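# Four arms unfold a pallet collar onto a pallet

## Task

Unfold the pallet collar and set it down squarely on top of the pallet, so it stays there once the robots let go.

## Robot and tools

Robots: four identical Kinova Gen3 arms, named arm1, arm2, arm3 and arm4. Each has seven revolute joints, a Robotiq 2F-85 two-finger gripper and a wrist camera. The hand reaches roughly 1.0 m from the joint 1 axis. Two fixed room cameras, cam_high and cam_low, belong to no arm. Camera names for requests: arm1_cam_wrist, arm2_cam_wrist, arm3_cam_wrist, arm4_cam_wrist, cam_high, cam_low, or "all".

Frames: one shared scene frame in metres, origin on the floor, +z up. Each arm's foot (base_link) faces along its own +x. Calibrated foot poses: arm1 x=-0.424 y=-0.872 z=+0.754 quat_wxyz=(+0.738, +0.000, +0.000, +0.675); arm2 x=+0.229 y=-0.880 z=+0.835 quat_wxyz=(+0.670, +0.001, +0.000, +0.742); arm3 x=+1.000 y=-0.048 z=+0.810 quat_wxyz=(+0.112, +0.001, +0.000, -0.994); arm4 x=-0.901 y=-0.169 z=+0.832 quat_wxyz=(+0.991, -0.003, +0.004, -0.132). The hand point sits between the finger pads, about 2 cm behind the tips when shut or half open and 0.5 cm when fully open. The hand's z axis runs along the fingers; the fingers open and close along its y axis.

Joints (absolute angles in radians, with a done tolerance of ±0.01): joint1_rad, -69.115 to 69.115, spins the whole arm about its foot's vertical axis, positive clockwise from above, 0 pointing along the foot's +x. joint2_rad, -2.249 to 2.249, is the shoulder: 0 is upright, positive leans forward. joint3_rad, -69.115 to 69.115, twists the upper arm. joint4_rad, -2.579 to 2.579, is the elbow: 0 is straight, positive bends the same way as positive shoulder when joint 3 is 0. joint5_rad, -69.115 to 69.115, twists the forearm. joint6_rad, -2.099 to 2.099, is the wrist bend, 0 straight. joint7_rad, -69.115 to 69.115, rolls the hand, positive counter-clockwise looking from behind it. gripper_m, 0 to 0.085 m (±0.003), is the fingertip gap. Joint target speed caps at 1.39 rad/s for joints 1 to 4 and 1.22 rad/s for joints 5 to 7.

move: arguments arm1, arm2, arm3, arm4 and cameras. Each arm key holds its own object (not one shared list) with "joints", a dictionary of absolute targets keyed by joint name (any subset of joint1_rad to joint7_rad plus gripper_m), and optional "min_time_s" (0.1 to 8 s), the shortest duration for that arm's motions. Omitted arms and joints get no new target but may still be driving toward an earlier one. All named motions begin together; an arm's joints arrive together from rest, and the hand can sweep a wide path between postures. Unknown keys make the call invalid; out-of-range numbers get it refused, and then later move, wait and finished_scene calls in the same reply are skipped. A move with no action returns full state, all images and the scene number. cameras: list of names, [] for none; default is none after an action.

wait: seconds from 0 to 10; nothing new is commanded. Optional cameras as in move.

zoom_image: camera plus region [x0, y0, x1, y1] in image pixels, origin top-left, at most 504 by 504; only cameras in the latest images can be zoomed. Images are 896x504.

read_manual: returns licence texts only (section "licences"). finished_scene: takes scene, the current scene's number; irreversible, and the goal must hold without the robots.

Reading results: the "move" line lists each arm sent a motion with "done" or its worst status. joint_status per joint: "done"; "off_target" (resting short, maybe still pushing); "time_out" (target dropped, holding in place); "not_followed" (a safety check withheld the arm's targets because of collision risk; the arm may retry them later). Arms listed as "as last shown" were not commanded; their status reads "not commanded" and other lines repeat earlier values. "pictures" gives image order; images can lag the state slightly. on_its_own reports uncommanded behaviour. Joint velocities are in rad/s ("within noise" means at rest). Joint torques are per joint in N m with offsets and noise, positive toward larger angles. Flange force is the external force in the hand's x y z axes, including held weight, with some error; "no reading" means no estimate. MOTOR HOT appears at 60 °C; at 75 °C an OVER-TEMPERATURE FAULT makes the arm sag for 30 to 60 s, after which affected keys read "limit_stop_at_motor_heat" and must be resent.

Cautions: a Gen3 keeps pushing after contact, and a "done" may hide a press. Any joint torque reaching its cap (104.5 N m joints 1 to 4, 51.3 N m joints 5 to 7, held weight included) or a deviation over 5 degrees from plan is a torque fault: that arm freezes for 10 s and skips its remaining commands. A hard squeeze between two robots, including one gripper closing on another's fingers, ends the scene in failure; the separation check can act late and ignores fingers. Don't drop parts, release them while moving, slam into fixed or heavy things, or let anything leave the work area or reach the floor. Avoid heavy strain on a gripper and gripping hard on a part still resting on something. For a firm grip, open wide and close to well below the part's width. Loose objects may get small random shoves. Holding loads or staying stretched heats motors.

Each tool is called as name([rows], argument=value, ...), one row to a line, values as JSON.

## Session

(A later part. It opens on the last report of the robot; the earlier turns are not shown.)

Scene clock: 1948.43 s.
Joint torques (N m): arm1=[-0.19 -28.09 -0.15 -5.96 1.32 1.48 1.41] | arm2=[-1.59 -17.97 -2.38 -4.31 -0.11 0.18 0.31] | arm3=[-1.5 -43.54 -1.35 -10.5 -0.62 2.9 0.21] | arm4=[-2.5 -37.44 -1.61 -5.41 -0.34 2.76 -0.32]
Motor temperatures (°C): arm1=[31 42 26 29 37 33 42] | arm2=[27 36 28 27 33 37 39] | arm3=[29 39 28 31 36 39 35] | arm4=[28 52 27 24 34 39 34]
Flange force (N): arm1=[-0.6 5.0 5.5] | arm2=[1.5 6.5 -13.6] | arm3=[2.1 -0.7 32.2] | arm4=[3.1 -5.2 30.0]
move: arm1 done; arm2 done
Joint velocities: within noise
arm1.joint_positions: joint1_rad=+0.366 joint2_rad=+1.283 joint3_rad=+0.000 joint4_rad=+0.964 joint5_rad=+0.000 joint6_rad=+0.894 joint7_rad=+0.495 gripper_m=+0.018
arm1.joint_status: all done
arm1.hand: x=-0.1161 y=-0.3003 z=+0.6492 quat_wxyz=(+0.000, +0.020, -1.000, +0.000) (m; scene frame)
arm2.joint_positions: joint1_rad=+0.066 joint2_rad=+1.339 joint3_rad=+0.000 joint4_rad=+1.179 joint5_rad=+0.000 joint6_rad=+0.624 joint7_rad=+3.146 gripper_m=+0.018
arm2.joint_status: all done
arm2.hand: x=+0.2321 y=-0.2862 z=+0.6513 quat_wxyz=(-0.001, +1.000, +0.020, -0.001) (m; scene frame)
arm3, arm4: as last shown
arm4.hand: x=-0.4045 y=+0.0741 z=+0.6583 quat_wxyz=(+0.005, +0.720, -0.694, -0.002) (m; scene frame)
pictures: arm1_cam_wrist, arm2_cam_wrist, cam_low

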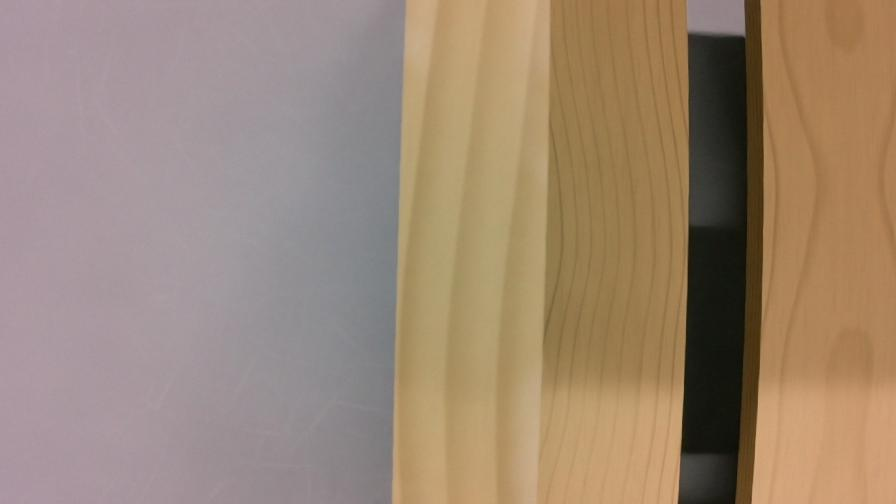

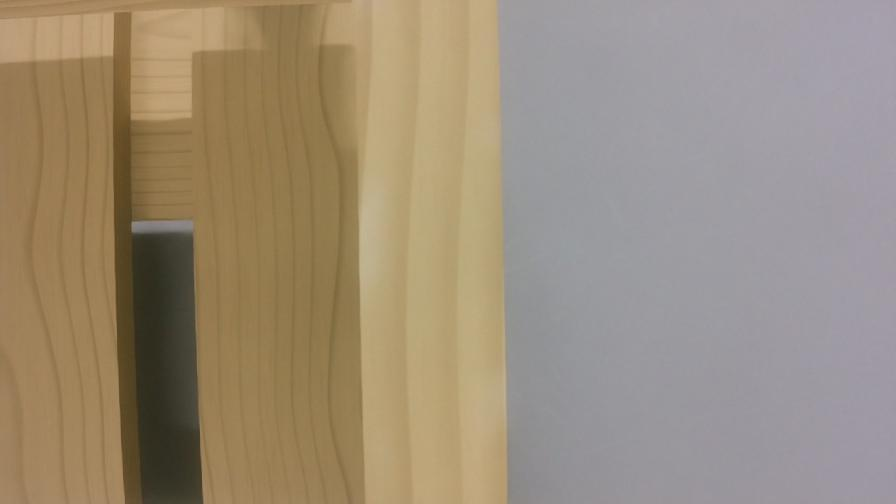

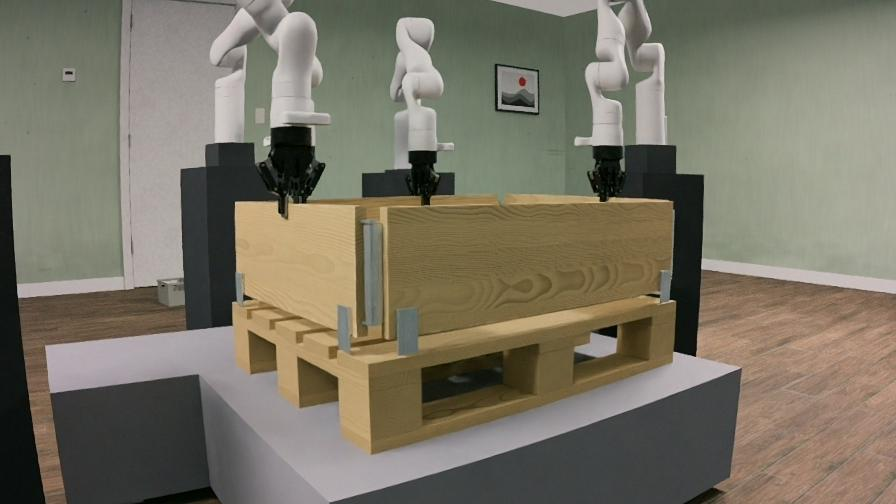

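move(arm1={"joints": {"joint1_rad": 0.36875, "joint2_rad": 1.27514, "joint4_rad": 0.98564, "joint6_rad": 0.88082, "joint7_rad": 0.49791}, "min_time_s": 1.2}, arm2={"joints": {"joint1_rad": 0.06607, "joint2_rad": 1.33294, "joint4_rad": 1.19851, "joint6_rad": 0.61014, "joint7_rad": 3.14576}, "min_time_s": 1.2}, arm3={"joints": {"joint1_rad": 0.29597, "joint2_rad": 1.31374, "joint4_rad": 1.04331, "joint6_rad": 0.78454, "joint7_rad": 3.25317}, "min_time_s": 1.2}, arm4={"joints": {"joint1_rad": -0.75985, "joint2_rad": 1.25064, "joint4_rad": 1.38131, "joint6_rad": 0.50965, "joint7_rad": 2.68514}, "min_time_s": 1.2})

move(arm1={"joints": {"joint2_rad": 1.28609, "joint4_rad": 0.98124, "joint6_rad": 0.87426}, "min_time_s": 1.2}, arm2={"joints": {"joint2_rad": 1.34553, "joint4_rad": 1.19063, "joint6_rad": 0.60543}, "min_time_s": 1.2}, arm3={"joints": {"joint2_rad": 1.32547, "joint4_rad": 1.03708, "joint6_rad": 0.77905}, "min_time_s": 1.2}, arm4={"joints": {"joint2_rad": 1.26334, "joint4_rad": 1.37461, "joint6_rad": 0.50364}, "min_time_s": 1.2}, cameras=["cam_low"])

zoom_image(camera="cam_low", region=[310, 290, 430, 390])

zoom_image(camera="cam_low", region=[610, 230, 730, 330])

zoom_image(camera="cam_low", region=[200, 240, 320, 340])

Scene clock: 2063.10 s.
Joint torques (N m): arm1=[-1.52 -28.06 -1.59 -4.93 0.61 2.24 1.44] | arm2=[0.42 -16.88 -0.4 -2.94 0.49 0.82 0.32] | arm3=[0.48 -43.09 0.56 -10.33 0.14 2.9 0.29] | arm4=[-3.47 -36.9 -2.68 -5.54 -0.55 2.57 -0.29]
Motor temperatures (°C): arm1=[31 40 26 29 37 33 42] | arm2=[27 35 28 27 33 37 39] | arm3=[29 50 27 31 35 39 35] | arm4=[27 57 26 24 34 39 34]
Flange force (N): arm1=[-3.9 6.6 7.2] | arm2=[-1.8 3.7 -13.5] | arm3=[-1.2 -1.1 31.5] | arm4=[4.9 -5.2 28.6]
move: arm1 done; arm2 done; arm3 done; arm4 done
Joint velocities: within noise
arm1.joint_positions: joint1_rad=+0.369 joint2_rad=+1.275 joint3_rad=+0.000 joint4_rad=+0.986 joint5_rad=+0.000 joint6_rad=+0.881 joint7_rad=+0.498 gripper_m=+0.018
arm1.joint_status: all done
arm1.hand: x=-0.1163 y=-0.3044 z=+0.6493 quat_wxyz=(+0.000, +0.020, -1.000, +0.000) (m; scene frame)
arm2.joint_positions: joint1_rad=+0.066 joint2_rad=+1.333 joint3_rad=+0.000 joint4_rad=+1.198 joint5_rad=+0.000 joint6_rad=+0.610 joint7_rad=+3.146 gripper_m=+0.018
arm2.joint_status: all done
arm2.hand: x=+0.2321 y=-0.2903 z=+0.6514 quat_wxyz=(-0.001, +1.000, +0.020, -0.001) (m; scene frame)
arm3.joint_positions: joint1_rad=+0.296 joint2_rad=+1.314 joint3_rad=+0.000 joint4_rad=+1.043 joint5_rad=+0.000 joint6_rad=+0.785 joint7_rad=+3.253 gripper_m=+0.018
arm3.joint_status: all done
arm3.hand: x=+0.3747 y=+0.0212 z=+0.6665 quat_wxyz=(-0.001, -0.692, -0.721, +0.000) (m; scene frame)
arm4.joint_positions: joint1_rad=-0.760 joint2_rad=+1.251 joint3_rad=+0.000 joint4_rad=+1.381 joint5_rad=+0.000 joint6_rad=+0.510 joint7_rad=+2.685 gripper_m=+0.018
arm4.joint_status: all done
arm4.hand: x=-0.4046 y=+0.0704 z=+0.6583 quat_wxyz=(+0.005, +0.720, -0.694, -0.002) (m; scene frame)
pictures: none

Scene clock: 2064.60 s.
Joint torques (N m): arm1=[-0.93 -28.36 -0.79 -5.06 0.96 2.41 1.42] | arm2=[0.52 -18.21 -0.33 -2.43 0.44 1.62 0.22] | arm3=[1.03 -38.26 0.92 -10.19 0.2 1.5 0.16] | arm4=[-3.17 -36.91 -2.32 -6.2 -0.51 2.02 -0.37]
Motor temperatures (°C): arm1=[31 40 26 29 37 33 42] | arm2=[27 35 28 27 33 37 39] | arm3=[29 50 27 31 35 39 35] | arm4=[27 57 26 24 34 39 34]
Flange force (N): arm1=[-2.5 6.1 7.8] | arm2=[-1.7 2.1 -9.5] | arm3=[-2.4 2.8 20.8] | arm4=[5.2 -3.6 27.2]
move: arm1 done; arm2 done; arm3 done; arm4 done
Joint velocities: within noise
arm1.joint_positions: joint1_rad=+0.369 joint2_rad=+1.286 joint3_rad=+0.000 joint4_rad=+0.981 joint5_rad=+0.000 joint6_rad=+0.874 joint7_rad=+0.498 gripper_m=+0.018
arm1.joint_status: all done
arm1.hand: x=-0.1162 y=-0.3043 z=+0.6433 quat_wxyz=(+0.000, +0.020, -1.000, +0.000) (m; scene frame)
arm2.joint_positions: joint1_rad=+0.066 joint2_rad=+1.346 joint3_rad=+0.000 joint4_rad=+1.191 joint5_rad=+0.000 joint6_rad=+0.605 joint7_rad=+3.146 gripper_m=+0.018
arm2.joint_status: all done
arm2.hand: x=+0.2321 y=-0.2903 z=+0.6454 quat_wxyz=(-0.001, +1.000, +0.020, -0.001) (m; scene frame)
arm3.joint_positions: joint1_rad=+0.296 joint2_rad=+1.325 joint3_rad=+0.000 joint4_rad=+1.037 joint5_rad=+0.000 joint6_rad=+0.779 joint7_rad=+3.253 gripper_m=+0.018
arm3.joint_status: all done
arm3.hand: x=+0.3747 y=+0.0212 z=+0.6605 quat_wxyz=(-0.001, -0.692, -0.721, +0.000) (m; scene frame)
arm4.joint_positions: joint1_rad=-0.760 joint2_rad=+1.263 joint3_rad=+0.000 joint4_rad=+1.375 joint5_rad=+0.000 joint6_rad=+0.504 joint7_rad=+2.685 gripper_m=+0.018
arm4.joint_status: all done
arm4.hand: x=-0.4046 y=+0.0704 z=+0.6524 quat_wxyz=(+0.005, +0.720, -0.694, -0.002) (m; scene frame)
pictures: cam_low

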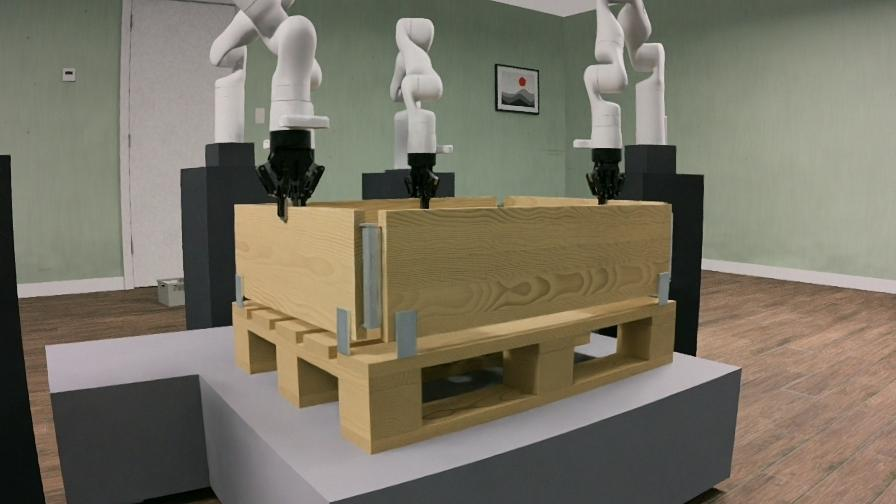

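Scaled by 4.200 from the camera's 896x504 image, which has a finer 1280x720 frame.

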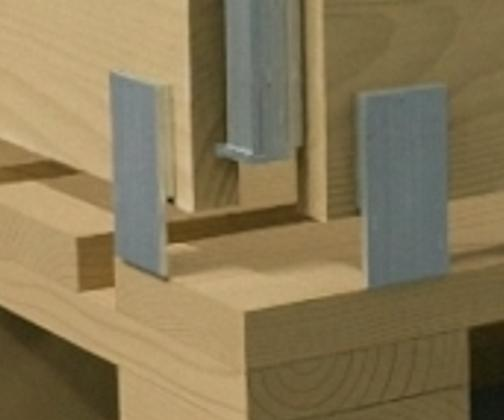

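Scaled by 4.200 from the camera's 896x504 image, which has a finer 1280x720 frame.

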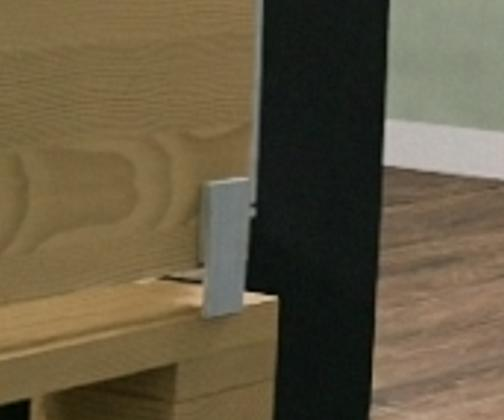

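Scaled by 4.200 from the camera's 896x504 image, which has a finer 1280x720 frame.

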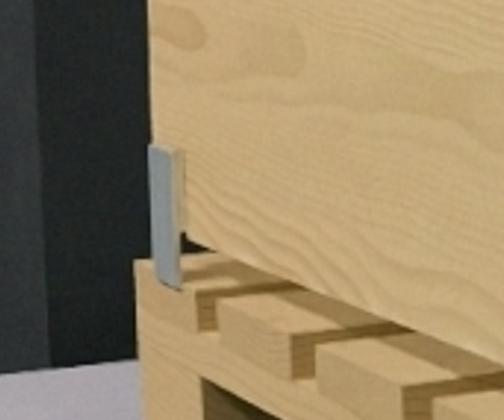

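move(arm1={"joints": {"joint2_rad": 1.29339, "joint4_rad": 0.97834, "joint6_rad": 0.86986}, "min_time_s": 1.0}, arm2={"joints": {"joint2_rad": 1.35393, "joint4_rad": 1.18533, "joint6_rad": 0.60233}, "min_time_s": 1.0}, arm3={"joints": {"joint2_rad": 1.33327, "joint4_rad": 1.03288, "joint6_rad": 0.77544}, "min_time_s": 1.0}, arm4={"joints": {"joint2_rad": 1.27184, "joint4_rad": 1.37011, "joint6_rad": 0.49964}, "min_time_s": 1.0}, cameras=["cam_low"])

zoom_image(camera="cam_low", region=[310, 290, 430, 390])

zoom_image(camera="cam_low", region=[610, 230, 730, 330])

zoom_image(camera="cam_low", region=[200, 240, 320, 340])

Scene clock: 2106.07 s.
Joint torques (N m): arm1=[-0.98 -28.87 -0.86 -4.72 1 2.77 1.32] | arm2=[0.61 -19.36 -0.04 -1.44 0.51 2.49 0.29] | arm3=[2.6 -31.69 2 -8.34 0.63 0.91 0.16] | arm4=[-3.24 -36.37 -2.46 -6.99 -0.59 1.38 -0.47]
Motor temperatures (°C): arm1=[31 40 26 29 37 33 42] | arm2=[27 35 28 27 33 37 39] | arm3=[29 48 27 31 35 39 35] | arm4=[27 54 26 25 34 39 34]
Flange force (N): arm1=[-3.5 7.4 9.4] | arm2=[-1.8 -1.3 -5.1] | arm3=[-5.0 3.2 9.3] | arm4=[6.4 -1.6 24.4]
move: arm1 done; arm2 done; arm3 done; arm4 done
Joint velocities: within noise
arm1.joint_positions: joint1_rad=+0.369 joint2_rad=+1.293 joint3_rad=+0.000 joint4_rad=+0.978 joint5_rad=+0.000 joint6_rad=+0.870 joint7_rad=+0.498 gripper_m=+0.018
arm1.joint_status: all done
arm1.hand: x=-0.1163 y=-0.3044 z=+0.6393 quat_wxyz=(+0.000, +0.020, -1.000, +0.000) (m; scene frame)
arm2.joint_positions: joint1_rad=+0.066 joint2_rad=+1.354 joint3_rad=+0.000 joint4_rad=+1.185 joint5_rad=+0.000 joint6_rad=+0.602 joint7_rad=+3.146 gripper_m=+0.018
arm2.joint_status: all done
arm2.hand: x=+0.2321 y=-0.2903 z=+0.6414 quat_wxyz=(-0.001, +1.000, +0.020, -0.001) (m; scene frame)
arm3.joint_positions: joint1_rad=+0.296 joint2_rad=+1.333 joint3_rad=+0.000 joint4_rad=+1.033 joint5_rad=+0.000 joint6_rad=+0.775 joint7_rad=+3.253 gripper_m=+0.018
arm3.joint_status: all done
arm3.hand: x=+0.3747 y=+0.0212 z=+0.6565 quat_wxyz=(-0.001, -0.692, -0.721, +0.000) (m; scene frame)
arm4.joint_positions: joint1_rad=-0.760 joint2_rad=+1.272 joint3_rad=+0.000 joint4_rad=+1.370 joint5_rad=+0.000 joint6_rad=+0.500 joint7_rad=+2.685 gripper_m=+0.018
arm4.joint_status: all done
arm4.hand: x=-0.4047 y=+0.0704 z=+0.6483 quat_wxyz=(+0.005, +0.720, -0.694, -0.002) (m; scene frame)
pictures: cam_low

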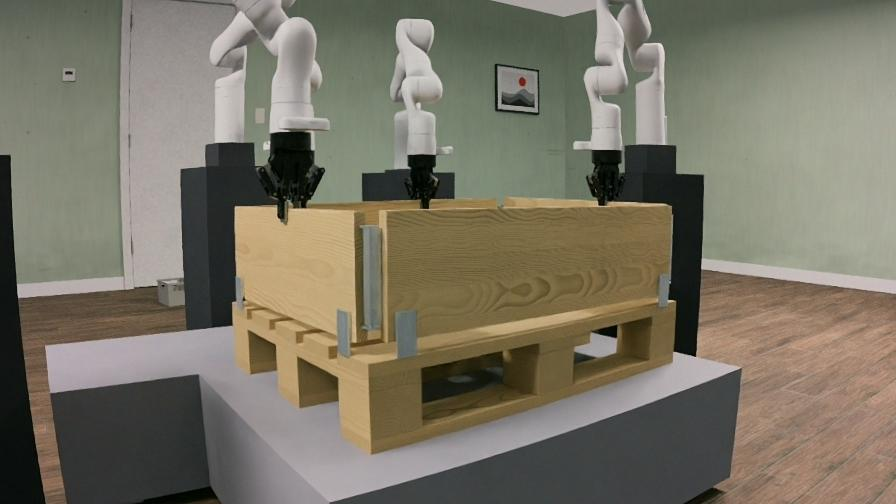

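Scaled by 4.200 from the camera's 896x504 image, which has a finer 1280x720 frame.

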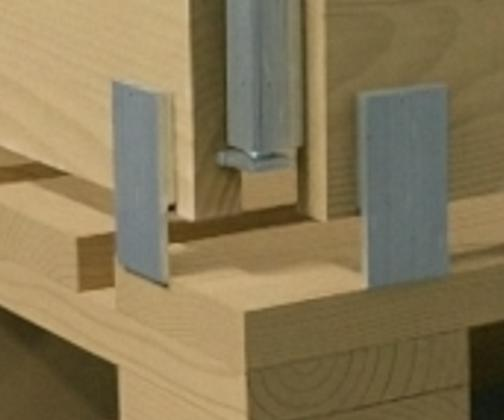

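Scaled by 4.200 from the camera's 896x504 image, which has a finer 1280x720 frame.

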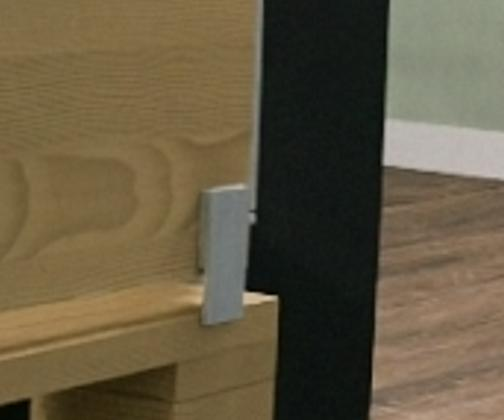

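Scaled by 4.200 from the camera's 896x504 image, which has a finer 1280x720 frame.

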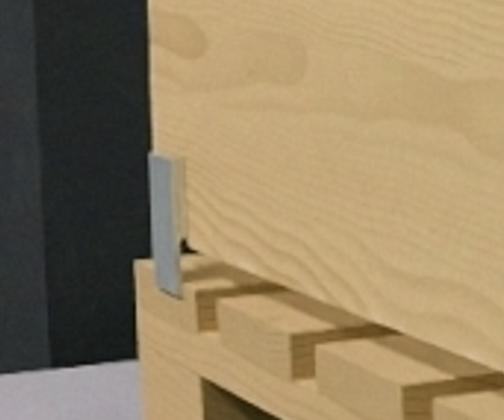

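move(arm1={"joints": {"joint1_rad": 0.36801, "joint2_rad": 1.29024, "joint4_rad": 0.966, "joint6_rad": 0.88535, "joint7_rad": 0.49967}, "min_time_s": 1.2}, arm2={"joints": {"joint1_rad": 0.06748, "joint2_rad": 1.34866, "joint4_rad": 1.17476, "joint6_rad": 0.61817, "joint7_rad": 3.14967}, "min_time_s": 1.2}, arm3={"joints": {"joint1_rad": 0.30231, "joint2_rad": 1.3243, "joint4_rad": 1.03578, "joint6_rad": 0.78151, "joint7_rad": 3.26201}, "min_time_s": 1.2}, arm4={"joints": {"joint1_rad": -0.7632, "joint2_rad": 1.26204, "joint4_rad": 1.37287, "joint6_rad": 0.50668, "joint7_rad": 2.68429}, "min_time_s": 1.2})

move(arm1={"joints": {"joint2_rad": 1.30309, "joint4_rad": 0.96068, "joint6_rad": 0.87782}, "min_time_s": 1.2}, arm2={"joints": {"joint2_rad": 1.36339, "joint4_rad": 1.16538, "joint6_rad": 0.61282}, "min_time_s": 1.2}, arm3={"joints": {"joint2_rad": 1.33805, "joint4_rad": 1.02831, "joint6_rad": 0.77523}, "min_time_s": 1.2}, arm4={"joints": {"joint2_rad": 1.2769, "joint4_rad": 1.36488, "joint6_rad": 0.49981}, "min_time_s": 1.2}, cameras=["cam_low"])

zoom_image(camera="cam_low", region=[310, 290, 430, 390])

zoom_image(camera="cam_low", region=[610, 230, 730, 330])

zoom_image(camera="cam_low", region=[200, 240, 320, 340])

Scene clock: 2241.17 s.
Joint torques (N m): arm1=[-0.35 -26.54 -0.47 -5.17 1.11 1.44 1.38] | arm2=[-1.1 -18.9 -1.93 -2.5 0.05 1.46 0.25] | arm3=[1.69 -40.63 1.5 -8.86 0.44 3.33 0.2] | arm4=[-3.65 -37.67 -2.93 -5.06 -0.72 2.79 -0.45]
Motor temperatures (°C): arm1=[30 39 26 29 37 33 42] | arm2=[27 35 28 27 33 37 39] | arm3=[28 43 27 31 35 39 35] | arm4=[26 50 26 25 34 39 34]
Flange force (N): arm1=[-1.4 5.8 3.2] | arm2=[1.0 0.7 -8.3] | arm3=[-2.7 -2.7 28.5] | arm4=[4.7 -7.3 30.8]
move: arm1 done; arm2 done; arm3 done; arm4 done
Joint velocities: within noise
arm1.joint_positions: joint1_rad=+0.368 joint2_rad=+1.290 joint3_rad=+0.000 joint4_rad=+0.966 joint5_rad=+0.000 joint6_rad=+0.885 joint7_rad=+0.500 gripper_m=+0.018
arm1.joint_status: all done
arm1.hand: x=-0.1155 y=-0.3017 z=+0.6443 quat_wxyz=(+0.000, +0.021, -1.000, +0.000) (m; scene frame)
arm2.joint_positions: joint1_rad=+0.067 joint2_rad=+1.349 joint3_rad=+0.000 joint4_rad=+1.175 joint5_rad=+0.000 joint6_rad=+0.618 joint7_rad=+3.150 gripper_m=+0.018
arm2.joint_status: all done
arm2.hand: x=+0.2328 y=-0.2867 z=+0.6464 quat_wxyz=(-0.001, +1.000, +0.022, -0.001) (m; scene frame)
arm3.joint_positions: joint1_rad=+0.302 joint2_rad=+1.324 joint3_rad=+0.000 joint4_rad=+1.036 joint5_rad=+0.000 joint6_rad=+0.782 joint7_rad=+3.262 gripper_m=+0.018
arm3.joint_status: all done
arm3.hand: x=+0.3747 y=+0.0252 z=+0.6615 quat_wxyz=(-0.001, -0.692, -0.722, +0.000) (m; scene frame)
arm4.joint_positions: joint1_rad=-0.763 joint2_rad=+1.262 joint3_rad=+0.000 joint4_rad=+1.373 joint5_rad=+0.000 joint6_rad=+0.507 joint7_rad=+2.684 gripper_m=+0.018
arm4.joint_status: all done
arm4.hand: x=-0.4048 y=+0.0724 z=+0.6533 quat_wxyz=(+0.005, +0.721, -0.693, -0.002) (m; scene frame)
pictures: none

Scene clock: 2242.67 s.
Joint torques (N m): arm1=[-0.41 -26.96 -0.5 -4.75 1.12 2.04 1.4] | arm2=[0.1 -17.68 -0.73 -2.18 0.34 1.62 0.25] | arm3=[1.25 -41.66 1.44 -10.23 0.53 2.38 0.26] | arm4=[-4.15 -37.16 -3.4 -4.54 -0.74 3.07 -0.31]
Motor temperatures (°C): arm1=[30 39 26 29 37 33 42] | arm2=[27 35 28 27 33 37 39] | arm3=[28 43 27 31 35 39 35] | arm4=[26 50 26 25 34 39 34]
Flange force (N): arm1=[-1.9 6.6 5.0] | arm2=[-1.1 1.7 -10.5] | arm3=[-2.5 0.0 28.1] | arm4=[5.2 -7.8 30.5]
move: arm1 done; arm2 done; arm3 done; arm4 done
Joint velocities: within noise
arm1.joint_positions: joint1_rad=+0.368 joint2_rad=+1.303 joint3_rad=+0.000 joint4_rad=+0.961 joint5_rad=+0.000 joint6_rad=+0.878 joint7_rad=+0.500 gripper_m=+0.018
arm1.joint_status: all done
arm1.hand: x=-0.1155 y=-0.3017 z=+0.6373 quat_wxyz=(+0.000, +0.021, -1.000, +0.000) (m; scene frame)
arm2.joint_positions: joint1_rad=+0.067 joint2_rad=+1.363 joint3_rad=+0.000 joint4_rad=+1.165 joint5_rad=+0.000 joint6_rad=+0.613 joint7_rad=+3.150 gripper_m=+0.018
arm2.joint_status: all done
arm2.hand: x=+0.2328 y=-0.2868 z=+0.6394 quat_wxyz=(-0.001, +1.000, +0.022, -0.001) (m; scene frame)
arm3.joint_positions: joint1_rad=+0.302 joint2_rad=+1.338 joint3_rad=+0.000 joint4_rad=+1.028 joint5_rad=+0.000 joint6_rad=+0.775 joint7_rad=+3.262 gripper_m=+0.018
arm3.joint_status: all done
arm3.hand: x=+0.3748 y=+0.0252 z=+0.6545 quat_wxyz=(-0.001, -0.692, -0.722, +0.000) (m; scene frame)
arm4.joint_positions: joint1_rad=-0.763 joint2_rad=+1.277 joint3_rad=+0.000 joint4_rad=+1.365 joint5_rad=+0.000 joint6_rad=+0.500 joint7_rad=+2.684 gripper_m=+0.018
arm4.joint_status: all done
arm4.hand: x=-0.4049 y=+0.0724 z=+0.6463 quat_wxyz=(+0.005, +0.721, -0.693, -0.002) (m; scene frame)
pictures: cam_low

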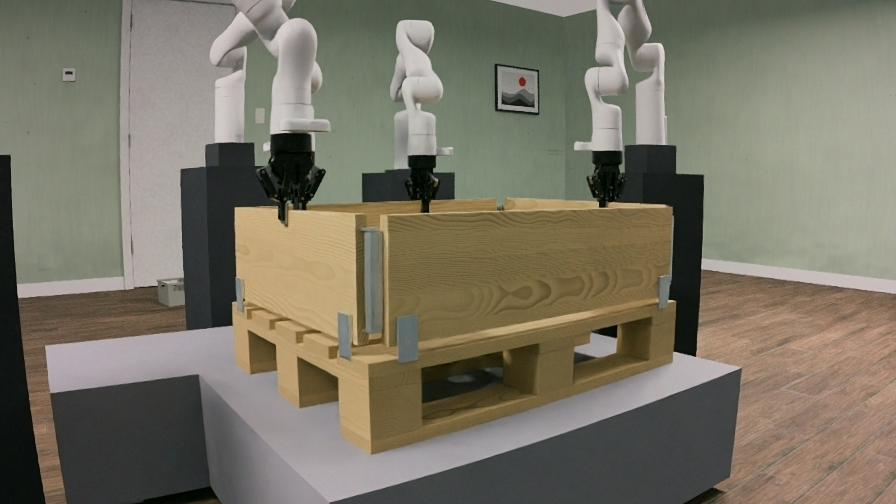

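Scaled by 4.200 from the camera's 896x504 image, which has a finer 1280x720 frame.

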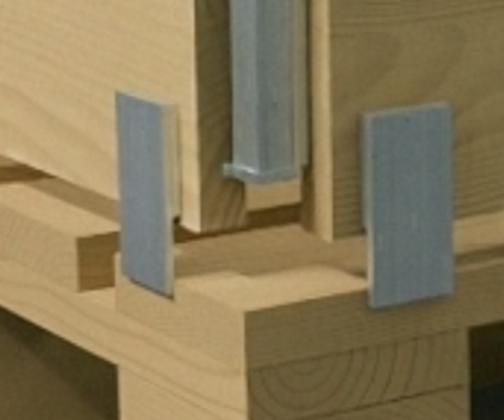

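Scaled by 4.200 from the camera's 896x504 image, which has a finer 1280x720 frame.

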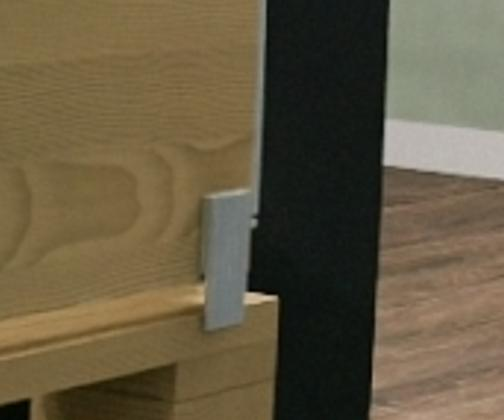

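Scaled by 4.200 from the camera's 896x504 image, which has a finer 1280x720 frame.

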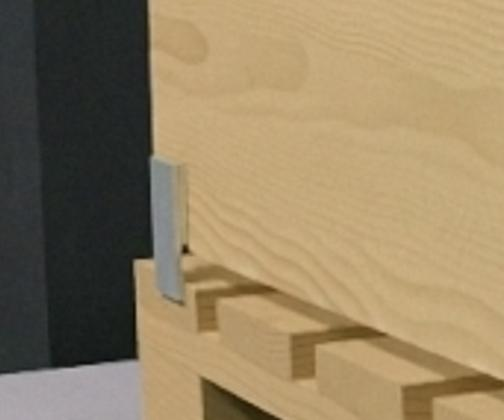

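move(arm1={"joints": {"joint2_rad": 1.31779, "joint4_rad": 0.95458, "joint6_rad": 0.86922}, "min_time_s": 1.2}, arm2={"joints": {"joint2_rad": 1.38019, "joint4_rad": 1.15468, "joint6_rad": 0.60672}, "min_time_s": 1.2}, arm3={"joints": {"joint2_rad": 1.35375, "joint4_rad": 1.01981, "joint6_rad": 0.76803}, "min_time_s": 1.2}, arm4={"joints": {"joint2_rad": 1.2939, "joint4_rad": 1.35578, "joint6_rad": 0.49191}, "min_time_s": 1.2})

move(arm1={"joints": {"joint2_rad": 1.32879, "joint4_rad": 0.94998, "joint6_rad": 0.86282}, "min_time_s": 1.2}, arm2={"joints": {"joint2_rad": 1.39279, "joint4_rad": 1.14668, "joint6_rad": 0.60212}, "min_time_s": 1.2}, arm3={"joints": {"joint2_rad": 1.36555, "joint4_rad": 1.01341, "joint6_rad": 0.76263}, "min_time_s": 1.2}, arm4={"joints": {"joint2_rad": 1.3066, "joint4_rad": 1.34898, "joint6_rad": 0.48601}, "min_time_s": 1.2}, cameras=["cam_low"])

zoom_image(camera="cam_low", region=[310, 290, 430, 390])

zoom_image(camera="cam_low", region=[610, 230, 730, 330])

zoom_image(camera="cam_low", region=[200, 240, 320, 340])

Scene clock: 2272.87 s.
Joint torques (N m): arm1=[-0.97 -26.68 -0.9 -4.29 0.98 2.32 1.37] | arm2=[0.83 -17.52 0.15 -1.79 0.53 1.83 0.26] | arm3=[1.8 -40.25 1.81 -9.17 0.65 2.77 0.27] | arm4=[-4.92 -36.35 -4.23 -3.23 -0.87 3.62 -0.29]
Motor temperatures (°C): arm1=[30 39 26 29 37 33 42] | arm2=[27 35 28 27 33 37 39] | arm3=[28 43 27 31 35 39 35] | arm4=[26 49 26 25 34 39 34]
Flange force (N): arm1=[-3.1 6.7 5.1] | arm2=[-2.2 0.9 -10.2] | arm3=[-3.2 -1.3 26.7] | arm4=[5.4 -10.6 30.7]
move: arm1 done; arm2 done; arm3 done; arm4 done
Joint velocities: within noise
arm1.joint_positions: joint1_rad=+0.368 joint2_rad=+1.318 joint3_rad=+0.000 joint4_rad=+0.955 joint5_rad=+0.000 joint6_rad=+0.869 joint7_rad=+0.500 gripper_m=+0.018
arm1.joint_status: all done
arm1.hand: x=-0.1156 y=-0.3019 z=+0.6293 quat_wxyz=(+0.000, +0.021, -1.000, +0.000) (m; scene frame)
arm2.joint_positions: joint1_rad=+0.067 joint2_rad=+1.380 joint3_rad=+0.000 joint4_rad=+1.155 joint5_rad=+0.000 joint6_rad=+0.607 joint7_rad=+3.150 gripper_m=+0.018
arm2.joint_status: all done
arm2.hand: x=+0.2328 y=-0.2869 z=+0.6313 quat_wxyz=(-0.001, +1.000, +0.022, -0.001) (m; scene frame)
arm3.joint_positions: joint1_rad=+0.302 joint2_rad=+1.354 joint3_rad=+0.000 joint4_rad=+1.020 joint5_rad=+0.000 joint6_rad=+0.768 joint7_rad=+3.262 gripper_m=+0.018
arm3.joint_status: all done
arm3.hand: x=+0.3749 y=+0.0252 z=+0.6465 quat_wxyz=(-0.001, -0.692, -0.722, +0.000) (m; scene frame)
arm4.joint_positions: joint1_rad=-0.763 joint2_rad=+1.294 joint3_rad=+0.000 joint4_rad=+1.356 joint5_rad=+0.000 joint6_rad=+0.492 joint7_rad=+2.684 gripper_m=+0.018
arm4.joint_status: all done
arm4.hand: x=-0.4051 y=+0.0723 z=+0.6383 quat_wxyz=(+0.005, +0.721, -0.693, -0.002) (m; scene frame)
pictures: none

Scene clock: 2274.37 s.
Joint torques (N m): arm1=[-1.2 -26.54 -1.02 -4.1 0.89 2.47 1.41] | arm2=[1.3 -17.23 0.38 -0.92 0.62 2.32 0.21] | arm3=[2.33 -38.5 2.22 -7.87 0.8 3.23 0.28] | arm4=[-5.61 -35.23 -5 -1.92 -1.07 4.17 -0.3]
Motor temperatures (°C): arm1=[30 39 26 29 37 33 42] | arm2=[27 35 28 27 33 37 39] | arm3=[28 43 27 31 35 39 35] | arm4=[26 49 26 25 34 39 34]
Flange force (N): arm1=[-3.4 6.6 5.2] | arm2=[-2.8 -1.1 -9.3] | arm3=[-3.8 -3.3 25.0] | arm4=[5.7 -13.1 30.4]
move: arm1 done; arm2 done; arm3 done; arm4 done
Joint velocities: within noise
arm1.joint_positions: joint1_rad=+0.368 joint2_rad=+1.329 joint3_rad=+0.000 joint4_rad=+0.950 joint5_rad=+0.000 joint6_rad=+0.863 joint7_rad=+0.500 gripper_m=+0.018
arm1.joint_status: all done
arm1.hand: x=-0.1156 y=-0.3020 z=+0.6232 quat_wxyz=(+0.000, +0.021, -1.000, +0.000) (m; scene frame)
arm2.joint_positions: joint1_rad=+0.067 joint2_rad=+1.393 joint3_rad=+0.000 joint4_rad=+1.147 joint5_rad=+0.000 joint6_rad=+0.602 joint7_rad=+3.150 gripper_m=+0.018
arm2.joint_status: all done
arm2.hand: x=+0.2328 y=-0.2871 z=+0.6253 quat_wxyz=(-0.001, +1.000, +0.022, -0.001) (m; scene frame)
arm3.joint_positions: joint1_rad=+0.302 joint2_rad=+1.366 joint3_rad=+0.000 joint4_rad=+1.013 joint5_rad=+0.000 joint6_rad=+0.763 joint7_rad=+3.262 gripper_m=+0.018
arm3.joint_status: all done
arm3.hand: x=+0.3751 y=+0.0251 z=+0.6405 quat_wxyz=(-0.001, -0.692, -0.722, +0.000) (m; scene frame)
arm4.joint_positions: joint1_rad=-0.763 joint2_rad=+1.307 joint3_rad=+0.000 joint4_rad=+1.349 joint5_rad=+0.000 joint6_rad=+0.486 joint7_rad=+2.684 gripper_m=+0.018
arm4.joint_status: all done
arm4.hand: x=-0.4054 y=+0.0721 z=+0.6323 quat_wxyz=(+0.005, +0.721, -0.693, -0.002) (m; scene frame)
pictures: cam_low

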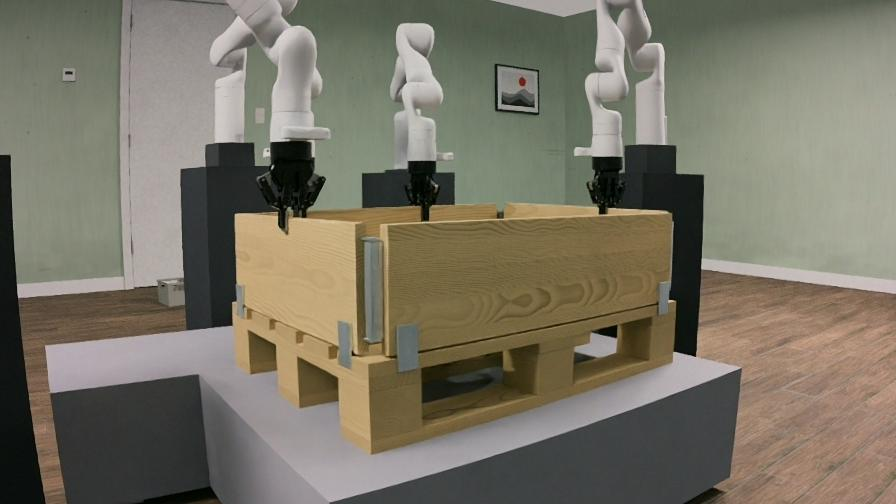

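Scaled by 4.200 from the camera's 896x504 image, which has a finer 1280x720 frame.

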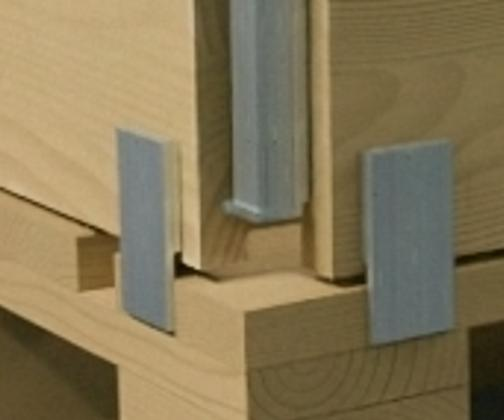

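Scaled by 4.200 from the camera's 896x504 image, which has a finer 1280x720 frame.

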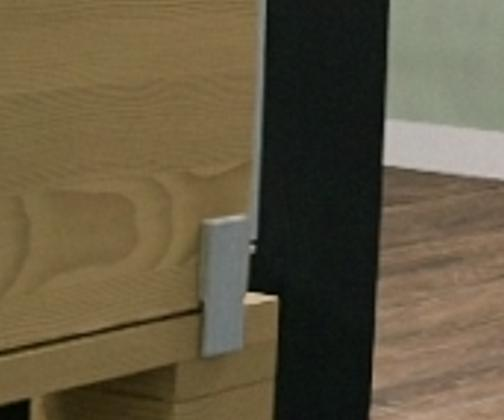

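Scaled by 4.200 from the camera's 896x504 image, which has a finer 1280x720 frame.

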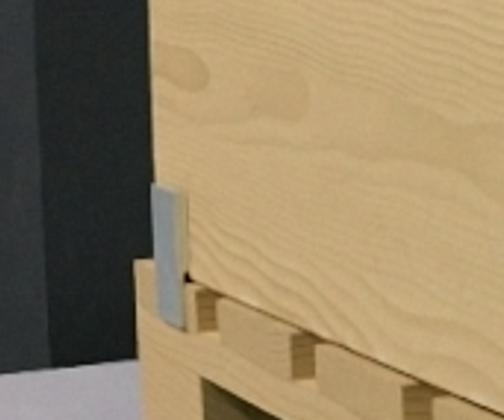

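move(arm1={"joints": {"joint2_rad": 1.33609, "joint4_rad": 0.94688, "joint6_rad": 0.85862}, "min_time_s": 1.0}, arm2={"joints": {"joint2_rad": 1.40119, "joint4_rad": 1.14138, "joint6_rad": 0.59902}, "min_time_s": 1.0}, arm3={"joints": {"joint2_rad": 1.37345, "joint4_rad": 1.00911, "joint6_rad": 0.75903}, "min_time_s": 1.0}, arm4={"joints": {"joint1_rad": -0.76269, "joint2_rad": 1.3157, "joint4_rad": 1.34208, "joint6_rad": 0.48381, "joint7_rad": 2.6848}, "min_time_s": 1.0})

move(arm1={"joints": {"joint2_rad": 1.33979, "joint4_rad": 0.94538, "joint6_rad": 0.85642}, "min_time_s": 1.0}, arm2={"joints": {"joint2_rad": 1.40539, "joint4_rad": 1.13868, "joint6_rad": 0.59752}, "min_time_s": 1.0}, arm3={"joints": {"joint2_rad": 1.37735, "joint4_rad": 1.00701, "joint6_rad": 0.75723}, "min_time_s": 1.0}, arm4={"joints": {"joint2_rad": 1.3199, "joint4_rad": 1.33978, "joint6_rad": 0.48191}, "min_time_s": 1.0}, cameras=["cam_low"])

zoom_image(camera="cam_low", region=[310, 290, 430, 390])

zoom_image(camera="cam_low", region=[200, 240, 320, 340])

Scene clock: 2323.27 s.
Joint torques (N m): arm1=[5.2 -26.69 3.16 -3.89 2.23 2.33 1.42] | arm2=[7.73 12.78 5.88 -2.96 2.23 -6.42 0.28] | arm3=[-1.12 -29.29 -0.63 -6.82 0.04 1.39 0.3] | arm4=[-4.13 -38.14 -3.33 -5.22 -0.65 2.76 -0.24]
Motor temperatures (°C): arm1=[30 38 26 29 37 33 42] | arm2=[27 34 28 27 33 37 39] | arm3=[28 43 27 31 35 39 35] | arm4=[26 48 26 25 34 39 34]
Flange force (N): arm1=[4.4 13.0 5.5] | arm2=[-15.0 23.0 -82.5] | arm3=[0.8 2.7 6.2] | arm4=[5.8 -5.9 31.1]
move: arm1 done; arm2 done; arm3 done; arm4 done
Joint velocities: within noise
arm1.joint_positions: joint1_rad=+0.368 joint2_rad=+1.336 joint3_rad=+0.000 joint4_rad=+0.947 joint5_rad=+0.000 joint6_rad=+0.859 joint7_rad=+0.500 gripper_m=+0.018
arm1.joint_status: all done
arm1.hand: x=-0.1157 y=-0.3021 z=+0.6192 quat_wxyz=(+0.000, +0.021, -1.000, +0.000) (m; scene frame)
arm2.joint_positions: joint1_rad=+0.067 joint2_rad=+1.401 joint3_rad=+0.000 joint4_rad=+1.141 joint5_rad=+0.000 joint6_rad=+0.599 joint7_rad=+3.150 gripper_m=+0.018
arm2.joint_status: all done
arm2.hand: x=+0.2327 y=-0.2873 z=+0.6213 quat_wxyz=(-0.001, +1.000, +0.022, -0.001) (m; scene frame)
arm3.joint_positions: joint1_rad=+0.302 joint2_rad=+1.373 joint3_rad=+0.000 joint4_rad=+1.009 joint5_rad=+0.000 joint6_rad=+0.759 joint7_rad=+3.262 gripper_m=+0.018
arm3.joint_status: all done
arm3.hand: x=+0.3753 y=+0.0252 z=+0.6365 quat_wxyz=(-0.001, -0.692, -0.722, +0.000) (m; scene frame)
arm4.joint_positions: joint1_rad=-0.763 joint2_rad=+1.316 joint3_rad=+0.000 joint4_rad=+1.342 joint5_rad=+0.000 joint6_rad=+0.484 joint7_rad=+2.685 gripper_m=+0.018
arm4.joint_status: all done
arm4.hand: x=-0.4050 y=+0.0721 z=+0.6282 quat_wxyz=(+0.005, +0.721, -0.693, -0.002) (m; scene frame)
pictures: none

Scene clock: 2324.57 s.
Joint torques (N m): arm1=[8.57 -11.4 5.26 -1.42 3.06 -1.01 1.45] | arm2=[9.87 36.46 7.71 -3.69 2.89 -12.9 0.22] | arm3=[-1.66 -18.45 -1.35 -5.17 -0.12 -0.64 0.26] | arm4=[-1.42 -29.98 -0.69 -4.58 0.13 1.55 -0.07]
Motor temperatures (°C): arm1=[30 38 26 29 37 33 42] | arm2=[27 34 28 27 33 37 39] | arm3=[28 43 27 31 35 39 35] | arm4=[26 48 26 25 34 39 34]
Flange force (N): arm1=[12.2 10.1 -24.3] | arm2=[-19.3 39.1 -138.7] | arm3=[1.0 7.0 -15.2] | arm4=[2.3 -1.0 13.3]
move: arm1 done; arm2 done; arm3 done; arm4 done
Joint velocities: within noise
arm1.joint_positions: joint1_rad=+0.368 joint2_rad=+1.340 joint3_rad=+0.000 joint4_rad=+0.945 joint5_rad=+0.000 joint6_rad=+0.856 joint7_rad=+0.500 gripper_m=+0.018
arm1.joint_status: all done
arm1.hand: x=-0.1158 y=-0.3022 z=+0.6172 quat_wxyz=(+0.000, +0.021, -1.000, +0.000) (m; scene frame)
arm2.joint_positions: joint1_rad=+0.067 joint2_rad=+1.405 joint3_rad=+0.000 joint4_rad=+1.139 joint5_rad=+0.000 joint6_rad=+0.597 joint7_rad=+3.150 gripper_m=+0.018
arm2.joint_status: all done
arm2.hand: x=+0.2328 y=-0.2872 z=+0.6195 quat_wxyz=(-0.001, +1.000, +0.022, -0.001) (m; scene frame)
arm3.joint_positions: joint1_rad=+0.302 joint2_rad=+1.377 joint3_rad=+0.000 joint4_rad=+1.007 joint5_rad=+0.000 joint6_rad=+0.757 joint7_rad=+3.262 gripper_m=+0.018
arm3.joint_status: all done
arm3.hand: x=+0.3753 y=+0.0251 z=+0.6345 quat_wxyz=(-0.001, -0.692, -0.722, +0.000) (m; scene frame)
arm4.joint_positions: joint1_rad=-0.763 joint2_rad=+1.320 joint3_rad=+0.000 joint4_rad=+1.340 joint5_rad=+0.000 joint6_rad=+0.482 joint7_rad=+2.685 gripper_m=+0.018
arm4.joint_status: all done
arm4.hand: x=-0.4050 y=+0.0720 z=+0.6263 quat_wxyz=(+0.005, +0.721, -0.693, -0.002) (m; scene frame)
pictures: cam_low

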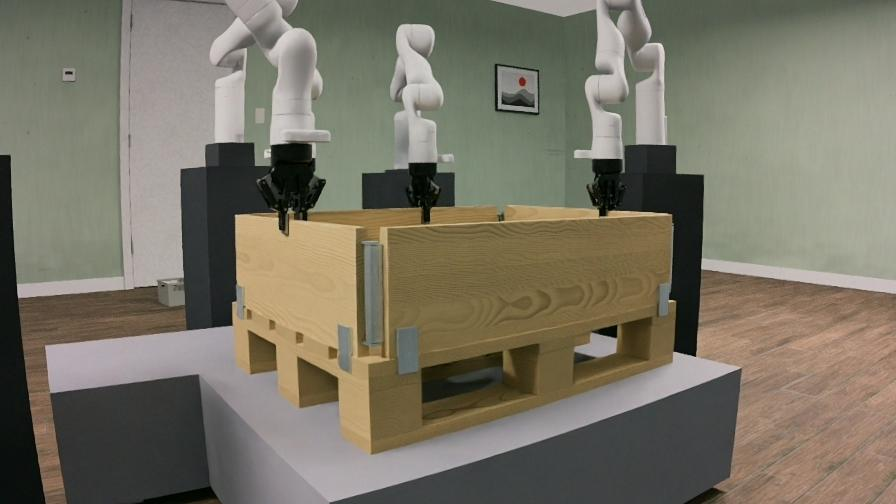

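Scaled by 4.200 from the camera's 896x504 image, which has a finer 1280x720 frame.

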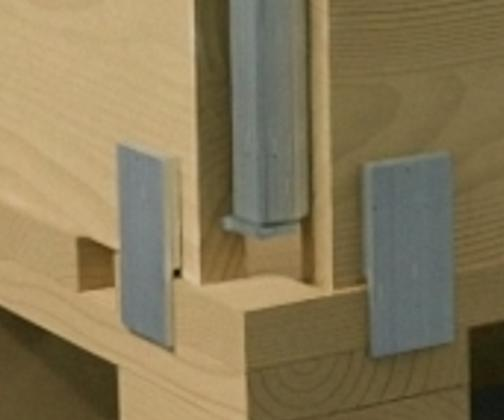

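Scaled by 4.200 from the camera's 896x504 image, which has a finer 1280x720 frame.

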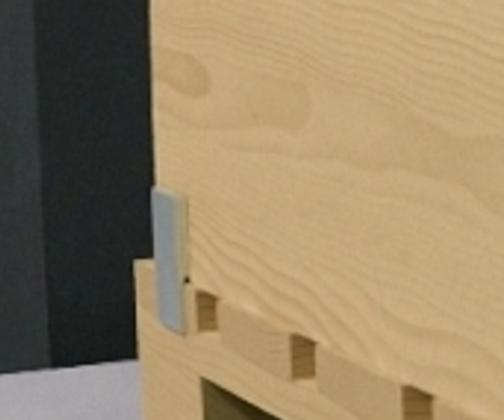

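move(arm1={"joints": {"joint2_rad": 1.33799, "joint4_rad": 0.94618, "joint6_rad": 0.85742}, "min_time_s": 0.8}, arm2={"joints": {"joint2_rad": 1.39589, "joint4_rad": 1.14468, "joint6_rad": 0.60102}, "min_time_s": 0.8}, arm3={"joints": {"joint2_rad": 1.37535, "joint4_rad": 1.00811, "joint6_rad": 0.75813}, "min_time_s": 0.8}, cameras=["cam_low"])

zoom_image(camera="cam_low", region=[370, 280, 700, 400])

zoom_image(camera="cam_low", region=[220, 270, 390, 380])

Scene clock: 2342.67 s.
Joint torques (N m): arm1=[0.38 -20.31 -0.73 -4.08 0.88 0.44 1.55] | arm2=[2.57 -20.25 1.15 -0.45 0.68 3.24 0.38] | arm3=[0.46 -29.88 0.73 -7.91 0.37 0.59 0.08] | arm4=[-3.03 -30.17 -2.86 -3.24 -0.79 2.5 -0.47]
Motor temperatures (°C): arm1=[31 38 26 29 37 33 42] | arm2=[27 36 28 27 33 38 39] | arm3=[28 42 27 31 35 39 35] | arm4=[26 47 26 25 34 39 34]
Flange force (N): arm1=[2.1 2.6 -8.6] | arm2=[-5.1 -4.7 -1.5] | arm3=[-1.7 4.5 5.4] | arm4=[4.3 -5.3 16.3]
move: arm1 done; arm2 done; arm3 done
Joint velocities: within noise
arm1.joint_positions: joint1_rad=+0.368 joint2_rad=+1.338 joint3_rad=+0.000 joint4_rad=+0.946 joint5_rad=+0.000 joint6_rad=+0.857 joint7_rad=+0.500 gripper_m=+0.018
arm1.joint_status: all done
arm1.hand: x=-0.1156 y=-0.3023 z=+0.6182 quat_wxyz=(+0.000, +0.021, -1.000, +0.000) (m; scene frame)
arm2.joint_positions: joint1_rad=+0.068 joint2_rad=+1.396 joint3_rad=+0.000 joint4_rad=+1.145 joint5_rad=+0.000 joint6_rad=+0.601 joint7_rad=+3.150 gripper_m=+0.018
arm2.joint_status: all done
arm2.hand: x=+0.2329 y=-0.2873 z=+0.6237 quat_wxyz=(-0.001, +1.000, +0.022, -0.001) (m; scene frame)
arm3.joint_positions: joint1_rad=+0.302 joint2_rad=+1.375 joint3_rad=+0.000 joint4_rad=+1.008 joint5_rad=+0.000 joint6_rad=+0.758 joint7_rad=+3.262 gripper_m=+0.018
arm3.joint_status: all done
arm3.hand: x=+0.3754 y=+0.0251 z=+0.6354 quat_wxyz=(-0.001, -0.692, -0.722, +0.000) (m; scene frame)
arm4: as last shown
arm4.hand: x=-0.4050 y=+0.0720 z=+0.6262 quat_wxyz=(+0.005, +0.721, -0.693, -0.002) (m; scene frame)
pictures: cam_low

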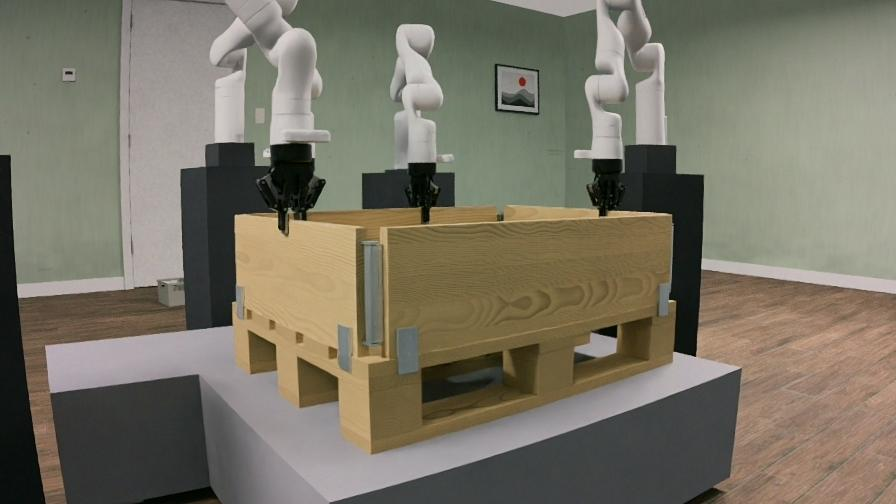

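Scaled by 1.527 from the camera's 896x504 image, which has a finer 1280x720 frame.

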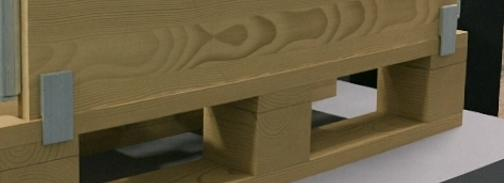

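Scaled by 2.965 from the camera's 896x504 image, which has a finer 1280x720 frame.

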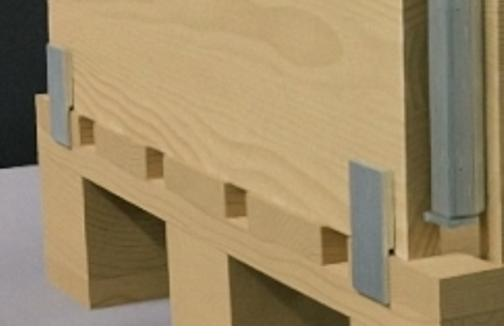

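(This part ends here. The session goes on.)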